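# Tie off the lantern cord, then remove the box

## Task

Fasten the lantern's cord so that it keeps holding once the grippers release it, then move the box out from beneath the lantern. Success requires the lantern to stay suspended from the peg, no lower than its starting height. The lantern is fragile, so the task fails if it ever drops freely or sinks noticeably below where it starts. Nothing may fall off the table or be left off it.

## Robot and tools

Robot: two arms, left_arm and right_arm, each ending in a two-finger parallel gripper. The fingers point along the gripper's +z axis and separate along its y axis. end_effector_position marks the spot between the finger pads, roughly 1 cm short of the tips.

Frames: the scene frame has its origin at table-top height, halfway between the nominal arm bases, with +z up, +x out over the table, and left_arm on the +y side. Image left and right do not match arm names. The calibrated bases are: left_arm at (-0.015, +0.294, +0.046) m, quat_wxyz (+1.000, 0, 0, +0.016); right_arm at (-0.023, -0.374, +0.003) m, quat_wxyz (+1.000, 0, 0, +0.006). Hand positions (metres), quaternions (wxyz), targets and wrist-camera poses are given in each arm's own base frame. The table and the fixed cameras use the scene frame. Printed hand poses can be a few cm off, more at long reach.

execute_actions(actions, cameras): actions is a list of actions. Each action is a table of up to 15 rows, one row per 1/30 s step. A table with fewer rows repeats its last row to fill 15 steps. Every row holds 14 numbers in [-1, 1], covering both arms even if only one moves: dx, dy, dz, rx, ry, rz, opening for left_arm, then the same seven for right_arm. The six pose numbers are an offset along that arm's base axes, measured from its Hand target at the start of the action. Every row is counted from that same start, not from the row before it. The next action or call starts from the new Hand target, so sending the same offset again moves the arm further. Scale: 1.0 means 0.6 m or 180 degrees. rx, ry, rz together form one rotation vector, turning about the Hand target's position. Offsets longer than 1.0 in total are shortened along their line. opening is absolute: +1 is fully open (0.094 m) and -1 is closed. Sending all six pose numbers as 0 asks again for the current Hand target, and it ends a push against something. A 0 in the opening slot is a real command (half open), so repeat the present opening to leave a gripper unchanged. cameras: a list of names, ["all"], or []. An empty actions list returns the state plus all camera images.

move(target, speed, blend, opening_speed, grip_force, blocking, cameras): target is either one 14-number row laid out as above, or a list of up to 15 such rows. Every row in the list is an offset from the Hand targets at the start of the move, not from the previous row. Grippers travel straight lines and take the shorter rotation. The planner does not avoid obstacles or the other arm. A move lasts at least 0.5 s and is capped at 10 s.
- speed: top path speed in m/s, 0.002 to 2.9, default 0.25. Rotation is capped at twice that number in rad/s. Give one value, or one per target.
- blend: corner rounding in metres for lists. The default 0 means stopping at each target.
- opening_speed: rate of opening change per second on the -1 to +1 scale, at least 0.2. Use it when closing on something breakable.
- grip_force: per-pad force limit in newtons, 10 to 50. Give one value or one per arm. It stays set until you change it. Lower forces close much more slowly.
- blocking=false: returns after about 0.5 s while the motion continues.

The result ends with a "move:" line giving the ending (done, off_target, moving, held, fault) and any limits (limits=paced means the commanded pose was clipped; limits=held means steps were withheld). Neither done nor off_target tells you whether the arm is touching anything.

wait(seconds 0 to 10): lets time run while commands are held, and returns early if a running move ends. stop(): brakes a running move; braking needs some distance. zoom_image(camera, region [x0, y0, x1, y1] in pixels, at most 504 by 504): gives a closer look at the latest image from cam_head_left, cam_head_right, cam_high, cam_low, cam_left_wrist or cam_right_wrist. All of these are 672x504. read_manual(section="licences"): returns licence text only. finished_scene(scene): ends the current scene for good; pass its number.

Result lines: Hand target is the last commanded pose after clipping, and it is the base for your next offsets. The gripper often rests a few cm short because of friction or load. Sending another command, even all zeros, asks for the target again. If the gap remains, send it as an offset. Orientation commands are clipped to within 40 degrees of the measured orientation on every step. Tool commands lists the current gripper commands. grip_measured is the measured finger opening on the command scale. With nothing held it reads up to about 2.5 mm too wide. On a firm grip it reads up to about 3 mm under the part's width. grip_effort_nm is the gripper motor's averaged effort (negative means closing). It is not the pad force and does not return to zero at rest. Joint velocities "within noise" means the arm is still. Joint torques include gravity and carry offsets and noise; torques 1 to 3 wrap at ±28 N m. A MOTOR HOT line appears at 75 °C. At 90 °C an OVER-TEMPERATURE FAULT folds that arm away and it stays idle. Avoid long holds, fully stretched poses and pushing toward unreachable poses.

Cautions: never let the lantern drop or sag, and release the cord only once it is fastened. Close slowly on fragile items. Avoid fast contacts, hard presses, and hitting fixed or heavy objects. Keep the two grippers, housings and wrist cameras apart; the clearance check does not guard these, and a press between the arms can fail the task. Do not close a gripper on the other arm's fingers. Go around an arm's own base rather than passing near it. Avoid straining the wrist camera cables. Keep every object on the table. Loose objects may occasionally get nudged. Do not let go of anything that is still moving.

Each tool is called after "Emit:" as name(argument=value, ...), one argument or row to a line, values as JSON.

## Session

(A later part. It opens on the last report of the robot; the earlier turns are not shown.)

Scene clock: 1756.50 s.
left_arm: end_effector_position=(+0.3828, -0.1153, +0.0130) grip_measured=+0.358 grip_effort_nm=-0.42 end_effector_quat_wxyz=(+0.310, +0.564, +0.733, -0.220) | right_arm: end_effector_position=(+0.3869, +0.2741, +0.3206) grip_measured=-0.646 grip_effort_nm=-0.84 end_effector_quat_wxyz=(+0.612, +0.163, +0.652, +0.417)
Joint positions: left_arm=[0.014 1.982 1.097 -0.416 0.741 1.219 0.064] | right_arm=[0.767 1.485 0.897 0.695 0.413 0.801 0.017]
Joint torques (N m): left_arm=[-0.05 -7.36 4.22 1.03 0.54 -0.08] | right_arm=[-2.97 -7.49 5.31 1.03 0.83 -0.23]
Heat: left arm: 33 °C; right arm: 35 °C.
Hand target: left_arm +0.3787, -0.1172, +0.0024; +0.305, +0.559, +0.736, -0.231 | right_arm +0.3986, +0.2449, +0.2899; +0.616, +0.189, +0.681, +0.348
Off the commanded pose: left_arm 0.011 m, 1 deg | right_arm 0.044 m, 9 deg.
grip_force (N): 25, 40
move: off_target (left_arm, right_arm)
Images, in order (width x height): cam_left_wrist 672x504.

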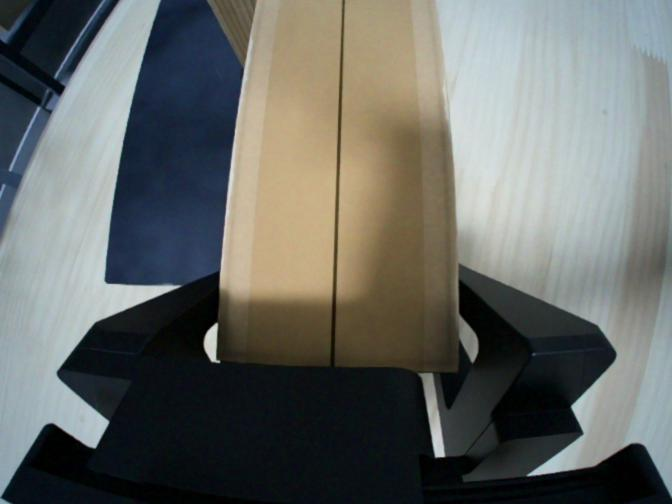

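Emit:
move(
  target=[-0.0184,0.0641,0.005,0,0,0,0.35,0,0,0,0,0,0,-0.78],
  speed=0.04,
  cameras=["cam_left_wrist","cam_high","cam_low","cam_head_left"],
)

Scene clock: 1771.53 s.
left_arm: end_effector_position=(+0.3758, -0.0813, +0.0124) grip_measured=+0.358 grip_effort_nm=-0.42 end_effector_quat_wxyz=(+0.316, +0.561, +0.733, -0.221) | right_arm: end_effector_position=(+0.3869, +0.2741, +0.3206) grip_measured=-0.646 grip_effort_nm=-0.84 end_effector_quat_wxyz=(+0.612, +0.163, +0.652, +0.417)
Joint positions: left_arm=[0.118 1.982 1.093 -0.494 0.774 1.348 0.064] | right_arm=[0.767 1.485 0.897 0.695 0.413 0.801 0.017]
Joint torques (N m): left_arm=[1.03 -8.14 4.59 0.4 0.46 0.19] | right_arm=[-2.93 -7.56 5.22 1.01 0.84 -0.25]
Heat: left arm: 34 °C; right arm: 35 °C.
Hand target: left_arm +0.3677, -0.0787, +0.0055; +0.305, +0.559, +0.736, -0.231 | right_arm +0.3986, +0.2449, +0.2899; +0.616, +0.189, +0.681, +0.348
Off the commanded pose: left_arm 0.011 m, 2 deg | right_arm 0.044 m, 9 deg.
grip_force (N): 25, 40
move: off_target (left_arm, right_arm)
Images, in order (width x height): cam_head_left 672x504, cam_high 672x504, cam_low 672x504, cam_left_wrist 672x504.

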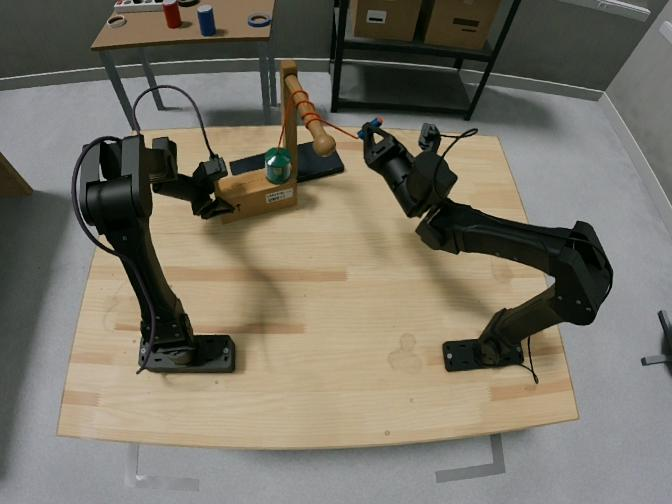

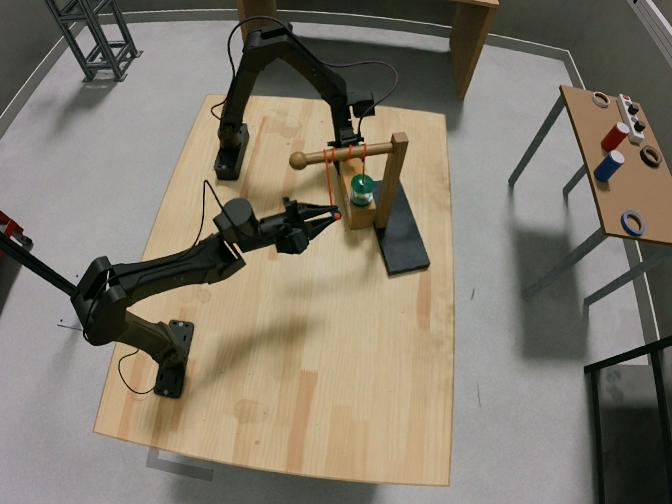

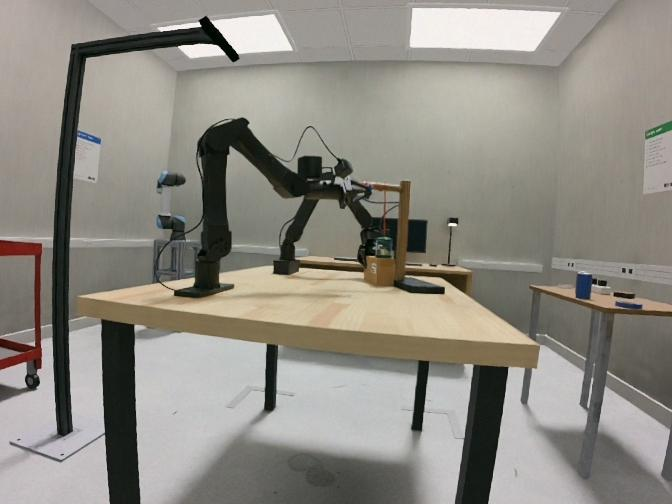

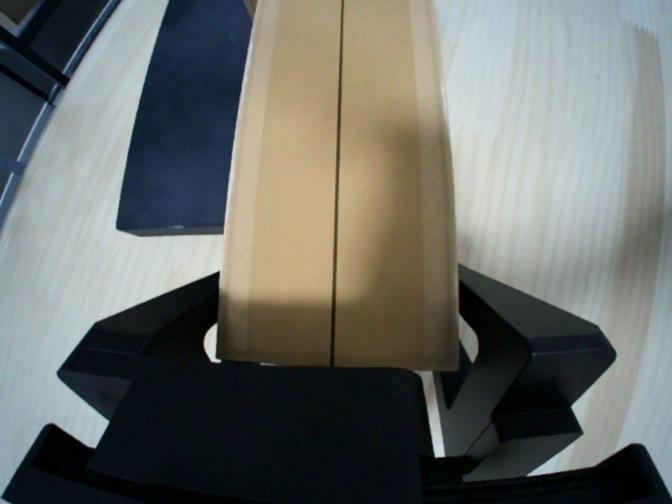

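Emit:
execute_actions(
  actions=[],
  cameras=["cam_head_left", "cam_head_right", "cam_high", "cam_low"],
)

Scene clock: 1811.07 s.
left_arm: end_effector_position=(+0.3758, -0.0813, +0.0124) grip_measured=+0.358 grip_effort_nm=-0.42 end_effector_quat_wxyz=(+0.316, +0.561, +0.733, -0.221) | right_arm: end_effector_position=(+0.3869, +0.2741, +0.3206) grip_measured=-0.646 grip_effort_nm=-0.84 end_effector_quat_wxyz=(+0.612, +0.163, +0.652, +0.417)
Joint positions: left_arm=[0.118 1.982 1.093 -0.494 0.774 1.348 0.064] | right_arm=[0.767 1.485 0.897 0.695 0.413 0.801 0.017]
Joint velocities: within noise
Joint torques (N m): left_arm=[0.99 -8.23 4.49 0.43 0.48 0.21] | right_arm=[-3.06 -7.46 5.24 1.03 0.83 -0.25]
Heat: left arm: 34 °C; right arm: 35 °C.
Hand target: left_arm +0.3677, -0.0787, +0.0055; +0.305, +0.559, +0.736, -0.231 | right_arm +0.3986, +0.2449, +0.2899; +0.616, +0.189, +0.681, +0.348
Tool commands: left_gripper/opening=+0.35 right_gripper/opening=-0.78
Off the commanded pose: left_arm 0.011 m, 2 deg | right_arm 0.044 m, 9 deg.
grip_force (N): 25, 40
Images, in order (width x height): cam_head_left 672x504, cam_head_right 672x504, cam_high 672x504, cam_low 672x504.

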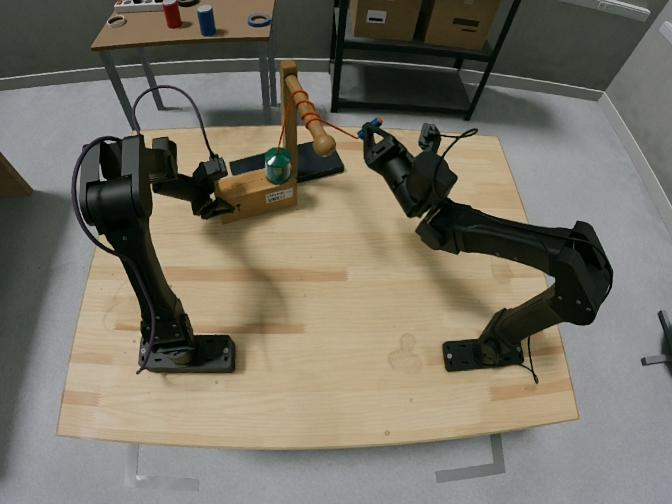

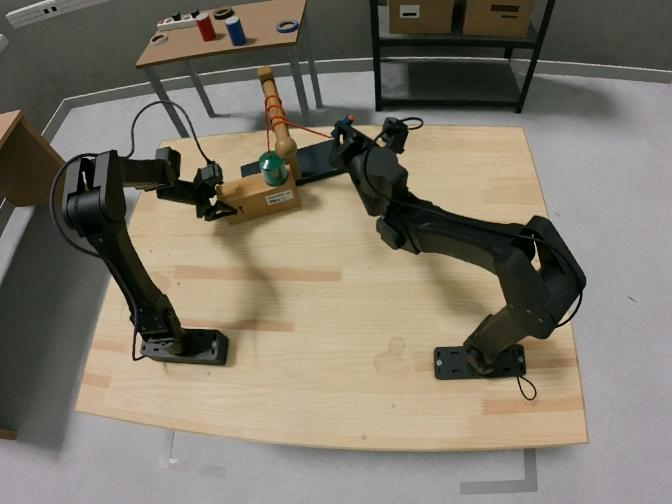

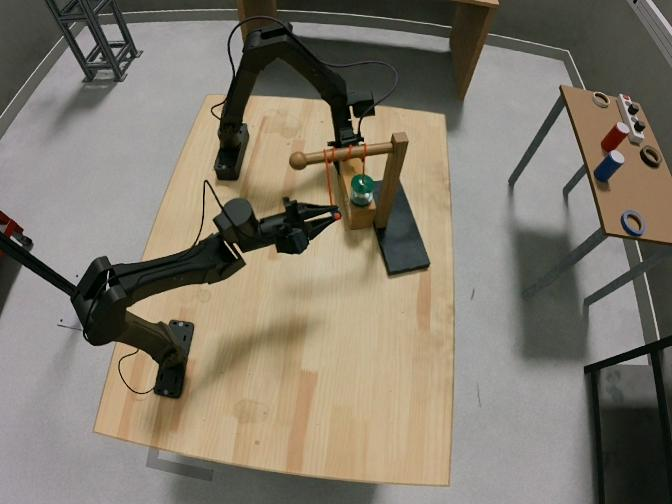

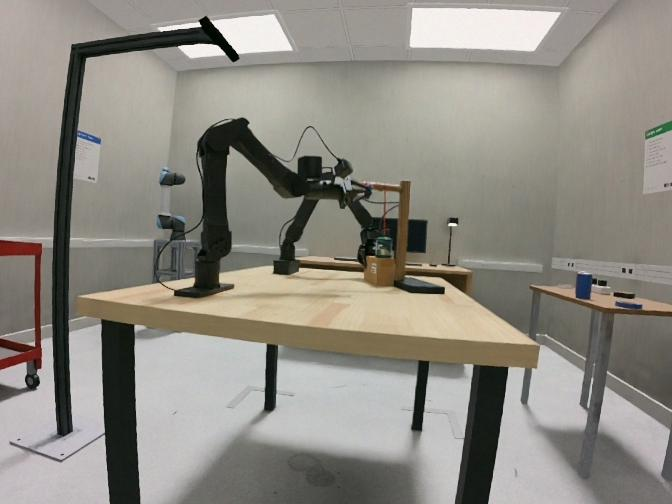

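Emit:
zoom_image(
  camera="cam_head_left",
  region=[190, 50, 390, 230],
)

Emit:
zoom_image(
  camera="cam_high",
  region=[280, 110, 440, 290],
)

Emit:
zoom_image(
  camera="cam_low",
  region=[320, 160, 460, 300],
)

Scaled by 2.520 from the camera's 672x504 image, which has a finer 960x720 frame.

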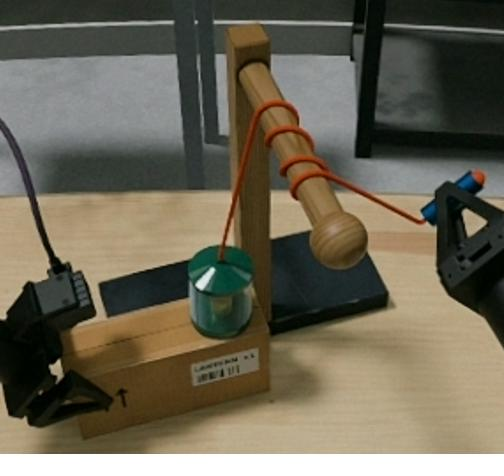

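Scaled by 2.800 from the camera's 672x504 image, which has a finer 960x720 frame.

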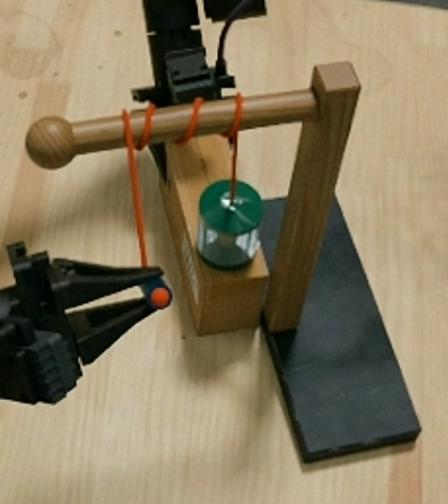

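Scaled by 3.600 from the camera's 672x504 image, which has a finer 960x720 frame.

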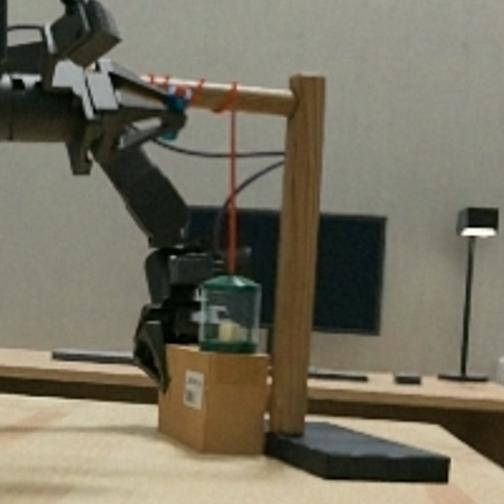

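Emit:
move(
  target=[-0.0184, 0.0641, 0, 0, 0, 0, 0.35, 0, 0, 0, 0, 0, 0, -0.78],
  speed=0.04,
  cameras=["cam_head_left", "cam_high", "cam_low"],
)

Emit:
zoom_image(
  camera="cam_head_left",
  region=[170, 50, 370, 230],
)

Emit:
zoom_image(
  camera="cam_high",
  region=[280, 110, 440, 290],
)

Scene clock: 1849.40 s.
left_arm: end_effector_position=(+0.3598, -0.0446, +0.0120) grip_measured=+0.358 grip_effort_nm=-0.41 end_effector_quat_wxyz=(+0.317, +0.560, +0.732, -0.224) | right_arm: end_effector_position=(+0.3869, +0.2741, +0.3206) grip_measured=-0.646 grip_effort_nm=-0.84 end_effector_quat_wxyz=(+0.612, +0.163, +0.652, +0.417)
Joint positions: left_arm=[0.237 1.982 1.093 -0.616 0.795 1.515 0.064] | right_arm=[0.767 1.485 0.897 0.695 0.413 0.801 0.017]
Joint torques (N m): left_arm=[1.07 -7.02 6.16 0.11 0.37 0.17] | right_arm=[-2.97 -7.42 5.29 1.02 0.81 -0.24]
Heat: left arm: 34 °C; right arm: 35 °C.
Hand target: left_arm +0.3567, -0.0403, +0.0055; +0.305, +0.559, +0.736, -0.231 | right_arm +0.3986, +0.2449, +0.2899; +0.616, +0.189, +0.681, +0.348
Off the commanded pose: left_arm 0.008 m, 2 deg | right_arm 0.044 m, 9 deg.
grip_force (N): 25, 40
move: off_target (right_arm)
Images, in order (width x height): cam_head_left 672x504, cam_high 672x504, cam_low 672x504.

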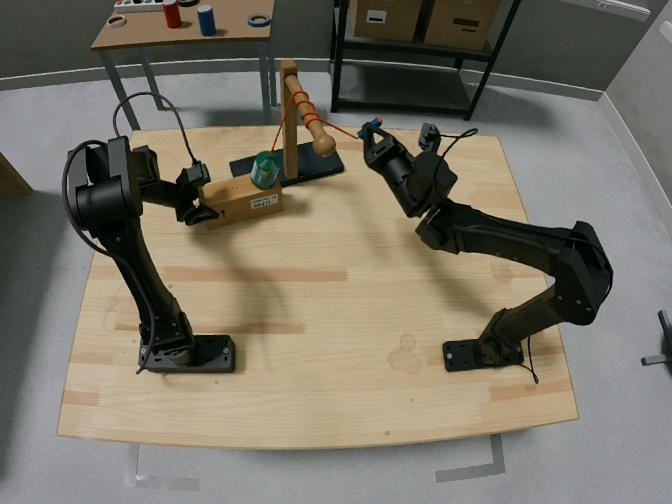

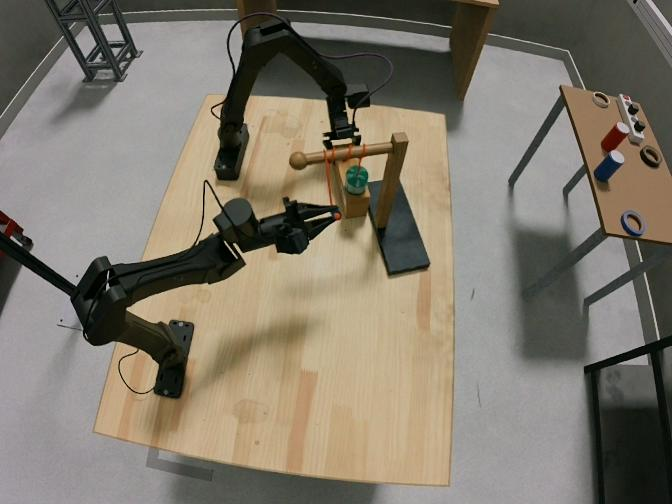

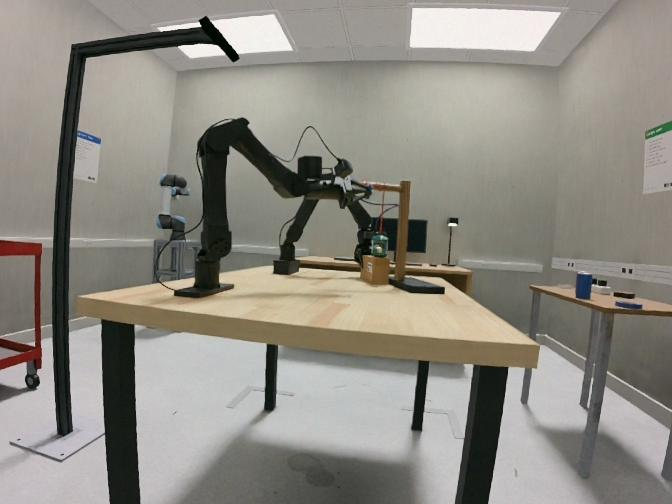

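Scaled by 2.520 from the camera's 672x504 image, which has a finer 960x720 frame.

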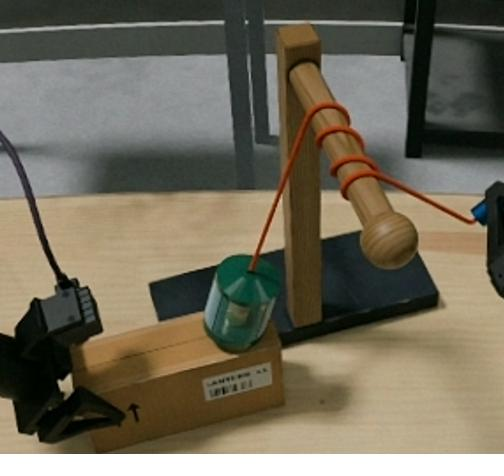

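Scaled by 2.800 from the camera's 672x504 image, which has a finer 960x720 frame.

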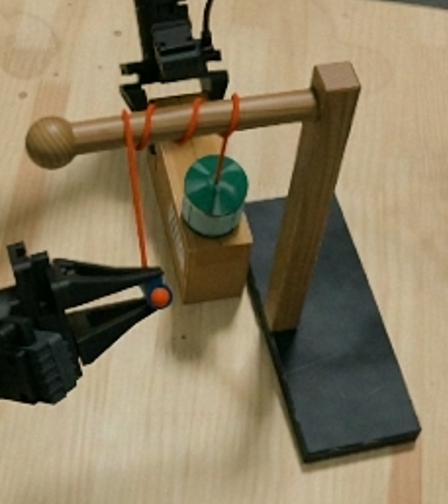

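Emit:
move(
  target=[-0.0276, 0.0961, 0, 0, 0, 0, 0.35, 0, 0, 0, 0, 0, 0, -0.78],
  speed=0.02,
  cameras=["cam_head_left", "cam_high", "cam_low"],
)

Emit:
zoom_image(
  camera="cam_head_left",
  region=[160, 50, 360, 230],
)

Emit:
zoom_image(
  camera="cam_high",
  region=[280, 110, 440, 290],
)

Emit:
zoom_image(
  camera="cam_low",
  region=[320, 160, 460, 300],
)

Scene clock: 1878.40 s.
left_arm: end_effector_position=(+0.3412, +0.0137, +0.0125) grip_measured=+0.358 grip_effort_nm=-0.41 end_effector_quat_wxyz=(+0.313, +0.561, +0.733, -0.223) | right_arm: end_effector_position=(+0.3869, +0.2741, +0.3206) grip_measured=-0.646 grip_effort_nm=-0.84 end_effector_quat_wxyz=(+0.612, +0.163, +0.652, +0.417)
Joint positions: left_arm=[0.418 2.025 1.165 -0.83 0.782 1.773 0.064] | right_arm=[0.767 1.485 0.897 0.695 0.413 0.801 0.017]
Joint torques (N m): left_arm=[0.92 -6.64 6.28 -0.11 0.35 0.15] | right_arm=[-3.07 -7.46 5.29 1.03 0.82 -0.25]
Heat: left arm: 36 °C; right arm: 35 °C.
Hand target: left_arm +0.3401, +0.0175, +0.0054; +0.305, +0.559, +0.736, -0.231 | right_arm +0.3986, +0.2449, +0.2899; +0.616, +0.189, +0.681, +0.348
Off the commanded pose: left_arm 0.008 m, 1 deg | right_arm 0.044 m, 9 deg.
grip_force (N): 25, 40
move: off_target (right_arm)
Images, in order (width x height): cam_head_left 672x504, cam_high 672x504, cam_low 672x504.

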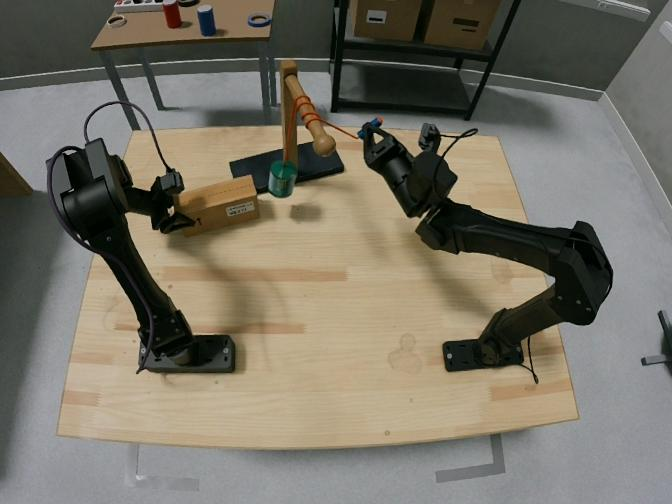

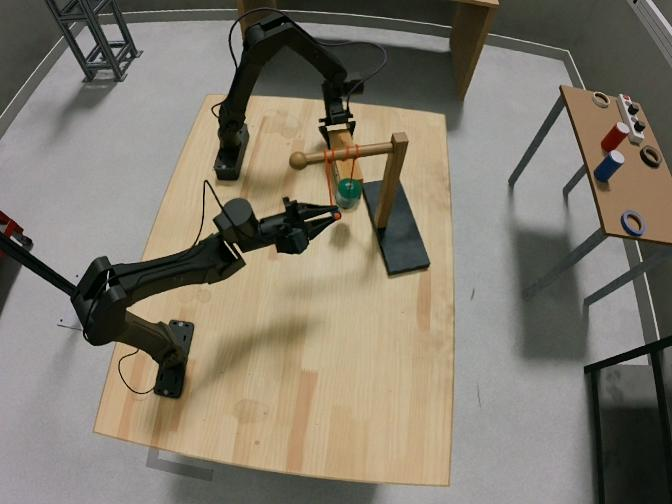

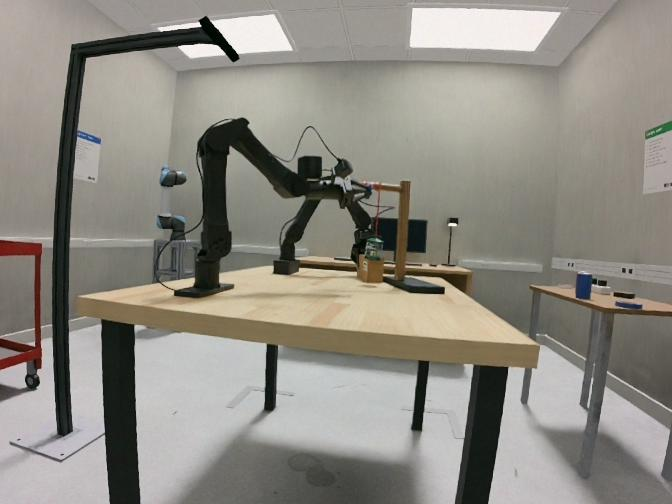

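Scaled by 2.520 from the camera's 672x504 image, which has a finer 960x720 frame.

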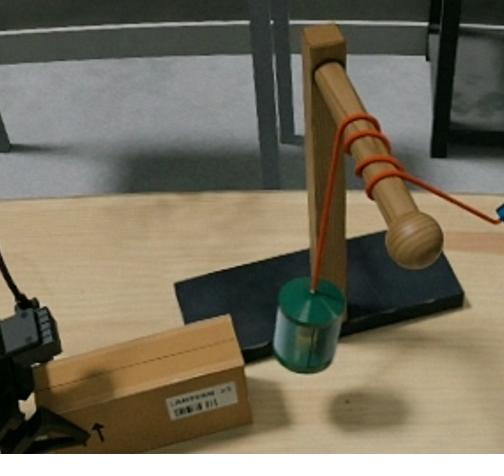

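Scaled by 2.800 from the camera's 672x504 image, which has a finer 960x720 frame.

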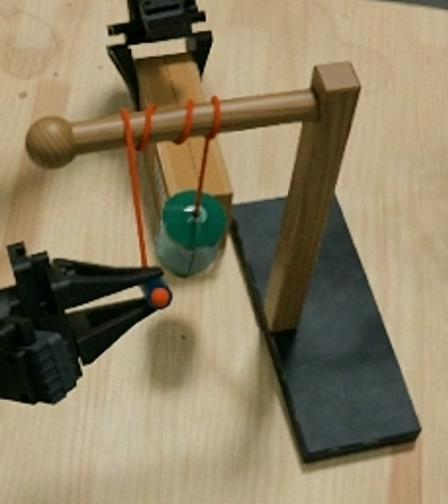

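Scaled by 3.600 from the camera's 672x504 image, which has a finer 960x720 frame.

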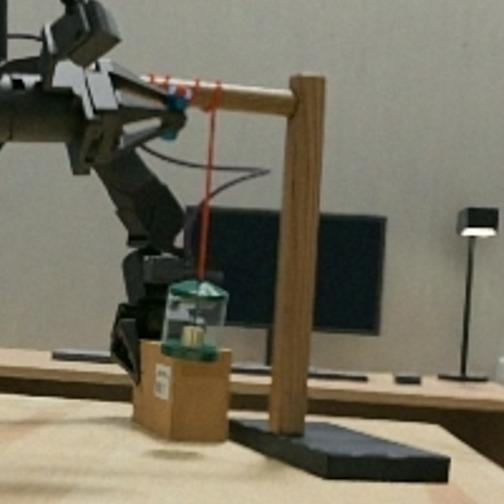

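Emit:
wait(
  seconds=0.5,
  cameras=["cam_head_left", "cam_head_right", "cam_high", "cam_low"],
)

Emit:
zoom_image(
  camera="cam_low",
  region=[320, 160, 460, 300],
)

Emit:
zoom_image(
  camera="cam_head_left",
  region=[190, 50, 390, 230],
)

Emit:
zoom_image(
  camera="cam_high",
  region=[280, 110, 440, 290],
)

Scene clock: 1899.13 s.
left_arm: end_effector_position=(+0.3412, +0.0137, +0.0125) grip_measured=+0.358 grip_effort_nm=-0.41 end_effector_quat_wxyz=(+0.313, +0.561, +0.733, -0.223) | right_arm: end_effector_position=(+0.3869, +0.2741, +0.3206) grip_measured=-0.646 grip_effort_nm=-0.84 end_effector_quat_wxyz=(+0.612, +0.163, +0.652, +0.417)
Joint positions: left_arm=[0.418 2.025 1.165 -0.83 0.782 1.773 0.064] | right_arm=[0.767 1.485 0.897 0.695 0.413 0.801 0.017]
Joint torques (N m): left_arm=[0.9 -6.64 6.32 -0.13 0.36 0.13] | right_arm=[-2.91 -7.5 5.22 1.05 0.84 -0.24]
Heat: left arm: 37 °C; right arm: 35 °C.
Hand target: left_arm +0.3401, +0.0175, +0.0054; +0.305, +0.559, +0.736, -0.231 | right_arm +0.3986, +0.2449, +0.2899; +0.616, +0.189, +0.681, +0.348
Tool commands: left_gripper/opening=+0.35 right_gripper/opening=-0.78
Off the commanded pose: left_arm 0.008 m, 1 deg | right_arm 0.044 m, 9 deg.
grip_force (N): 25, 40
wait: 0.50 s; at rest from the start
Images, in order (width x height): cam_head_left 672x504, cam_head_right 672x504, cam_high 672x504, cam_low 672x504.

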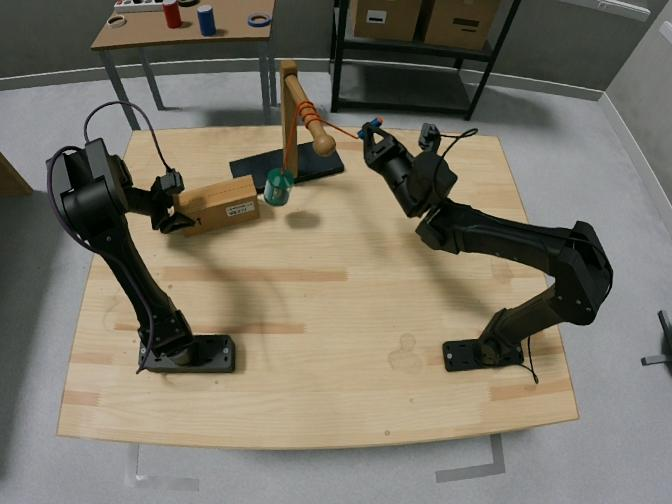

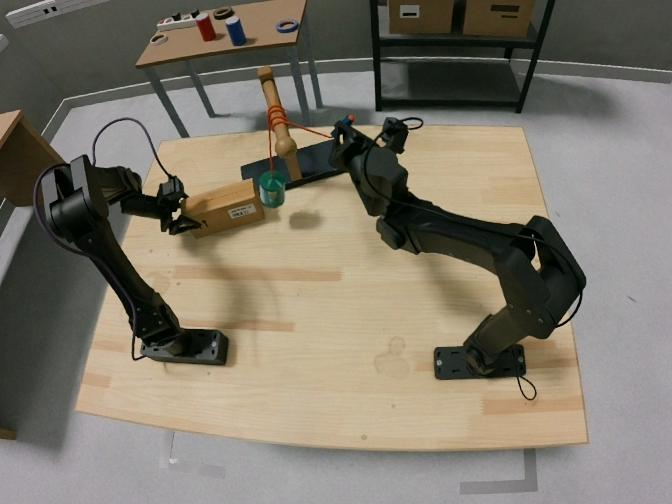

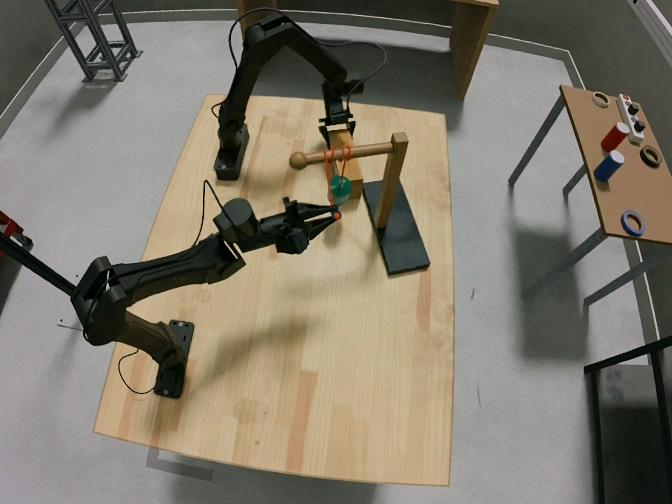

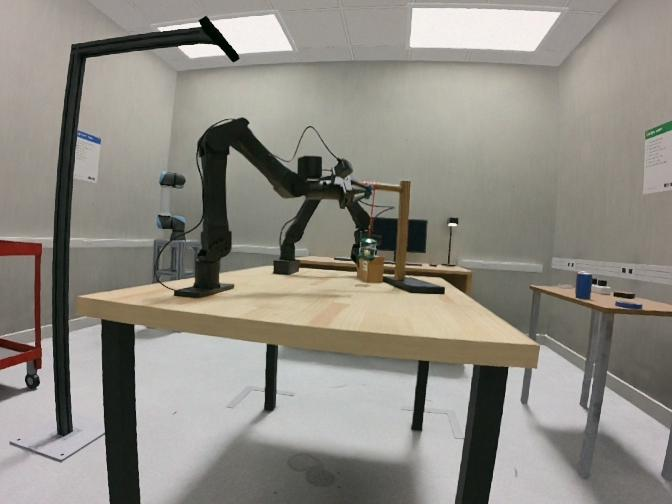

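Scaled by 3.600 from the camera's 672x504 image, which has a finer 960x720 frame.

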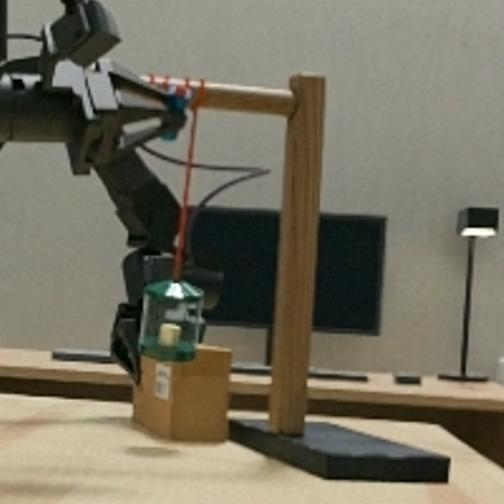

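Scaled by 2.520 from the camera's 672x504 image, which has a finer 960x720 frame.

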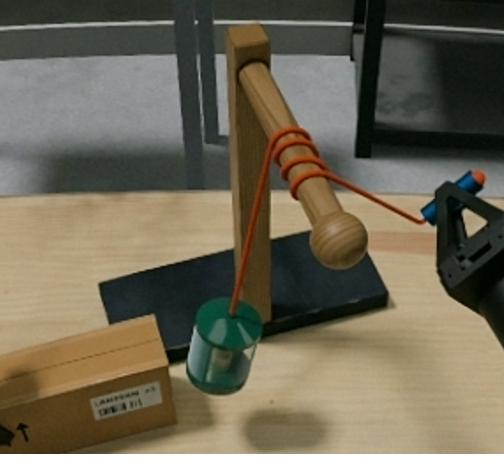

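Scaled by 2.800 from the camera's 672x504 image, which has a finer 960x720 frame.

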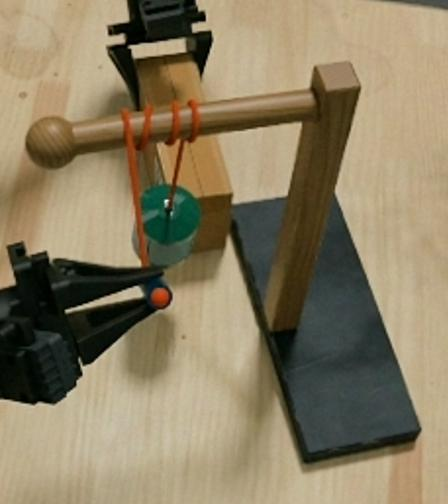

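Emit:
wait(
  seconds=2,
  cameras=["cam_head_left", "cam_high", "cam_low"],
)

Emit:
zoom_image(
  camera="cam_low",
  region=[320, 160, 460, 300],
)

Emit:
zoom_image(
  camera="cam_head_left",
  region=[190, 50, 390, 230],
)

Emit:
zoom_image(
  camera="cam_high",
  region=[280, 110, 440, 290],
)

Scene clock: 1912.97 s.
left_arm: end_effector_position=(+0.3412, +0.0137, +0.0125) grip_measured=+0.358 grip_effort_nm=-0.41 end_effector_quat_wxyz=(+0.313, +0.561, +0.733, -0.223) | right_arm: end_effector_position=(+0.3869, +0.2741, +0.3206) grip_measured=-0.646 grip_effort_nm=-0.84 end_effector_quat_wxyz=(+0.612, +0.163, +0.652, +0.417)
Joint positions: left_arm=[0.418 2.025 1.165 -0.83 0.782 1.773 0.064] | right_arm=[0.767 1.485 0.897 0.695 0.413 0.801 0.017]
Joint torques (N m): left_arm=[0.91 -6.65 6.37 -0.15 0.36 0.15] | right_arm=[-2.99 -7.45 5.26 1.02 0.85 -0.24]
Heat: left arm: 37 °C; right arm: 35 °C.
Hand target: left_arm +0.3401, +0.0175, +0.0054; +0.305, +0.559, +0.736, -0.231 | right_arm +0.3986, +0.2449, +0.2899; +0.616, +0.189, +0.681, +0.348
Tool commands: left_gripper/opening=+0.35 right_gripper/opening=-0.78
Off the commanded pose: left_arm 0.008 m, 1 deg | right_arm 0.044 m, 9 deg.
grip_force (N): 25, 40
wait: 2.00 s; at rest from the start
Images, in order (width x height): cam_head_left 672x504, cam_high 672x504, cam_low 672x504.

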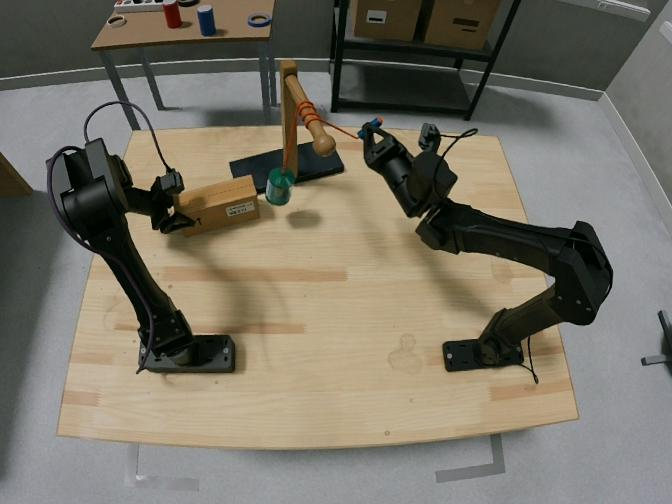

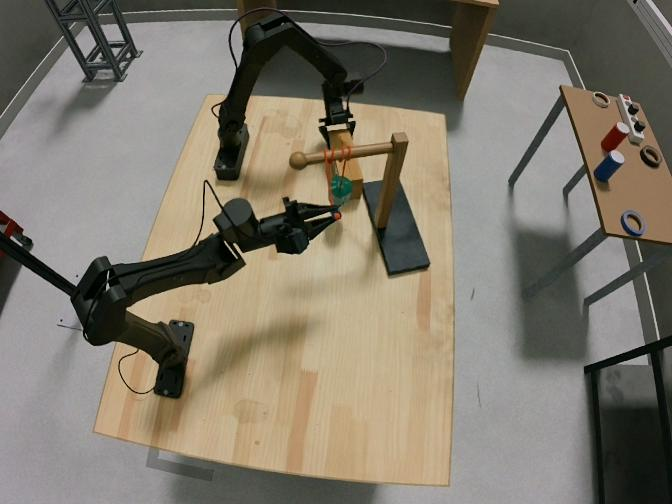

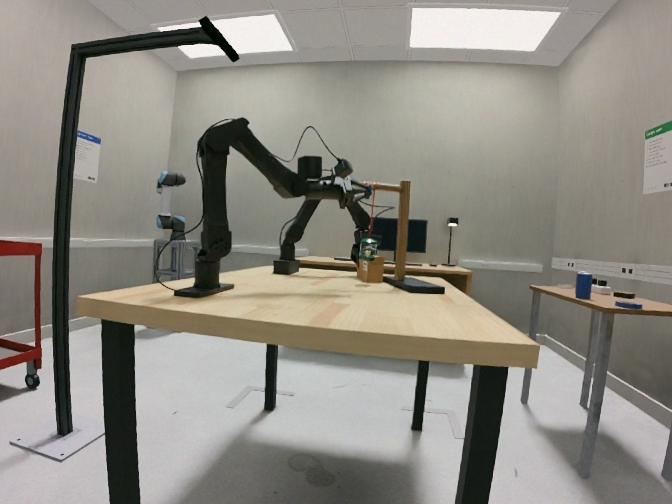

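Scaled by 3.600 from the camera's 672x504 image, which has a finer 960x720 frame.

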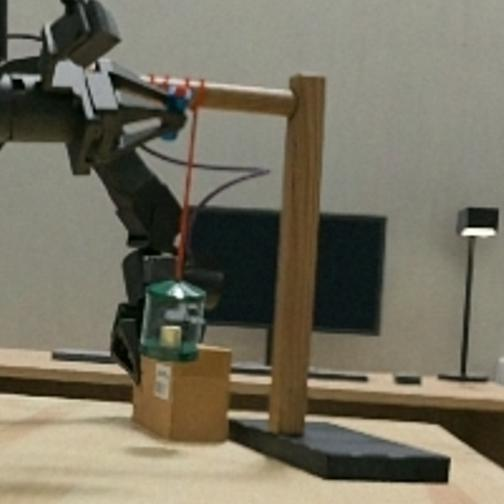

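Scaled by 2.520 from the camera's 672x504 image, which has a finer 960x720 frame.

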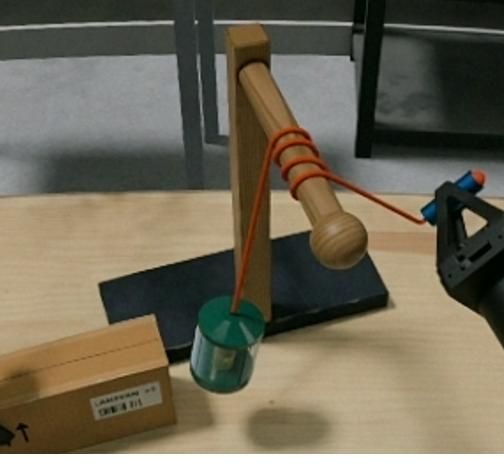

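Scaled by 2.800 from the camera's 672x504 image, which has a finer 960x720 frame.

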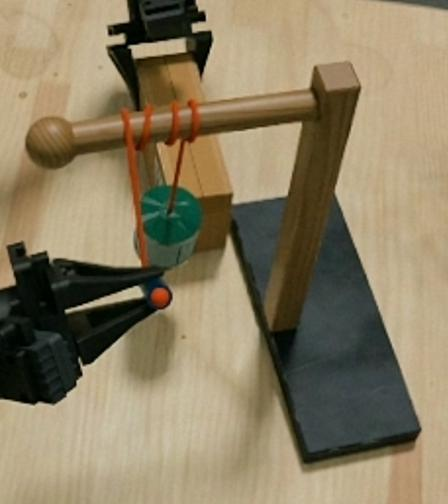

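Emit:
wait(
  seconds=0.4,
  cameras=["cam_head_left", "cam_high", "cam_low", "cam_head_right"],
)

Emit:
zoom_image(
  camera="cam_low",
  region=[320, 160, 460, 300],
)

Emit:
zoom_image(
  camera="cam_head_left",
  region=[190, 50, 390, 230],
)

Emit:
zoom_image(
  camera="cam_high",
  region=[280, 110, 440, 290],
)

Emit:
zoom_image(
  camera="cam_head_right",
  region=[190, 50, 390, 230],
)

Scene clock: 1933.77 s.
left_arm: end_effector_position=(+0.3412, +0.0137, +0.0125) grip_measured=+0.358 grip_effort_nm=-0.41 end_effector_quat_wxyz=(+0.313, +0.561, +0.733, -0.223) | right_arm: end_effector_position=(+0.3869, +0.2741, +0.3206) grip_measured=-0.646 grip_effort_nm=-0.84 end_effector_quat_wxyz=(+0.612, +0.163, +0.652, +0.417)
Joint positions: left_arm=[0.418 2.025 1.165 -0.83 0.782 1.773 0.064] | right_arm=[0.767 1.485 0.897 0.695 0.413 0.801 0.017]
Joint torques (N m): left_arm=[0.91 -6.64 6.37 -0.14 0.38 0.13] | right_arm=[-3 -7.46 5.29 1 0.83 -0.25]
Heat: left arm: 37 °C; right arm: 35 °C.
Hand target: left_arm +0.3401, +0.0175, +0.0054; +0.305, +0.559, +0.736, -0.231 | right_arm +0.3986, +0.2449, +0.2899; +0.616, +0.189, +0.681, +0.348
Tool commands: left_gripper/opening=+0.35 right_gripper/opening=-0.78
Off the commanded pose: left_arm 0.008 m, 1 deg | right_arm 0.044 m, 9 deg.
grip_force (N): 25, 40
wait: 0.40 s; at rest from the start
Images, in order (width x height): cam_head_left 672x504, cam_head_right 672x504, cam_high 672x504, cam_low 672x504.

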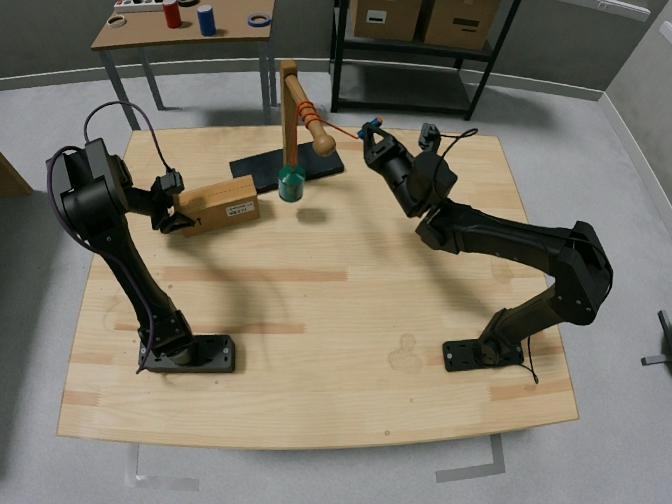

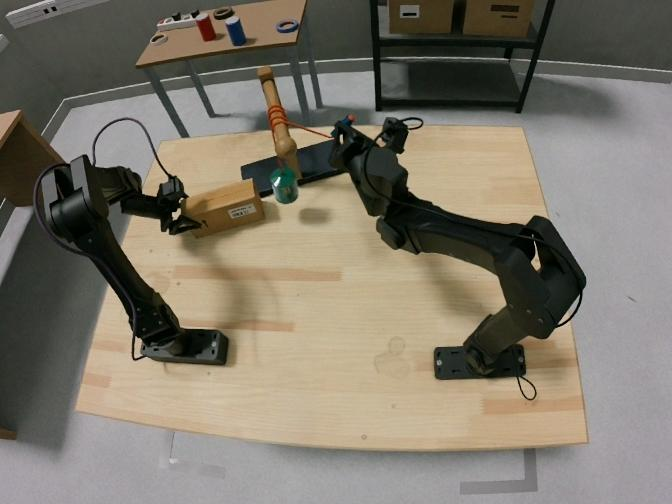

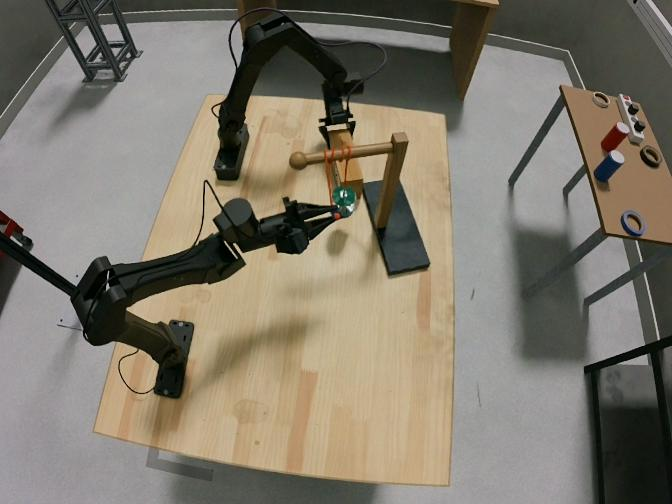

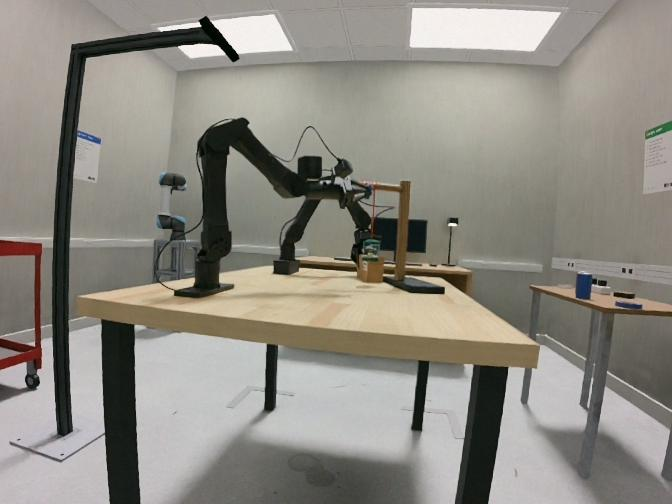

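Scaled by 3.600 from the camera's 672x504 image, which has a finer 960x720 frame.

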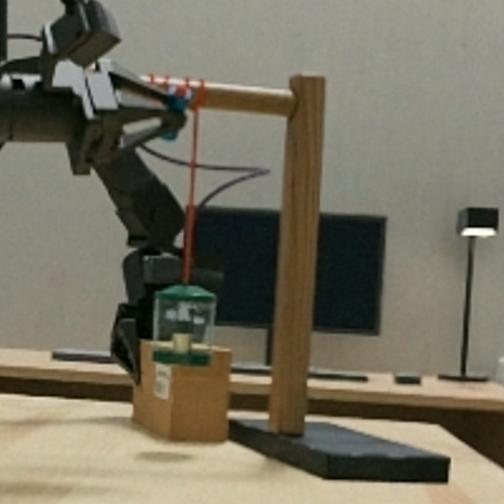

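Scaled by 2.520 from the camera's 672x504 image, which has a finer 960x720 frame.

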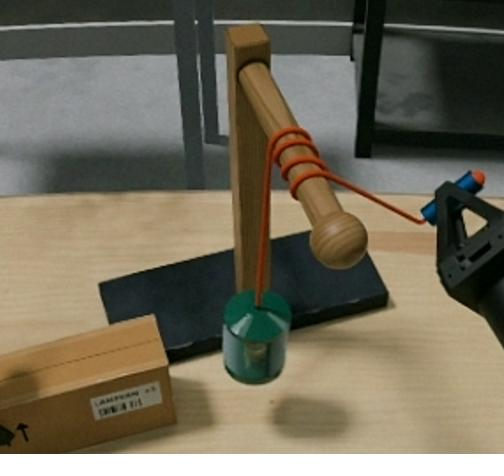

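Scaled by 2.800 from the camera's 672x504 image, which has a finer 960x720 frame.

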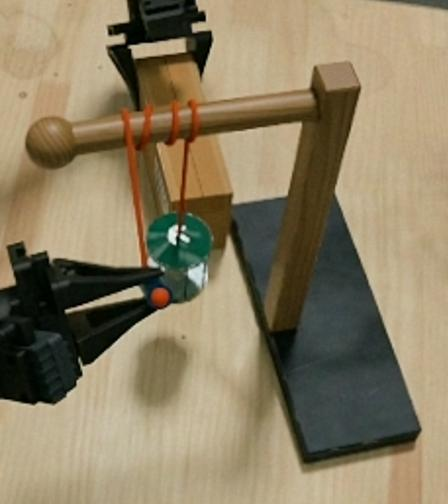

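Scaled by 2.520 from the camera's 672x504 image, which has a finer 960x720 frame.

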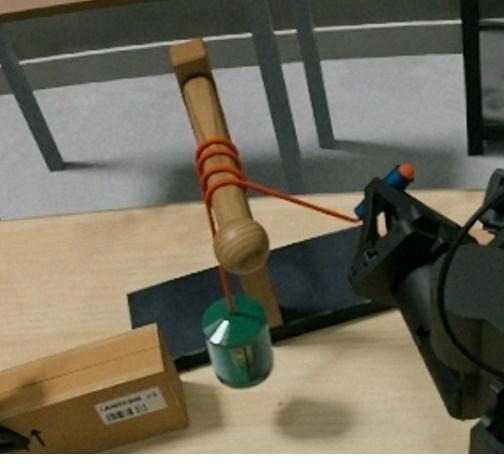

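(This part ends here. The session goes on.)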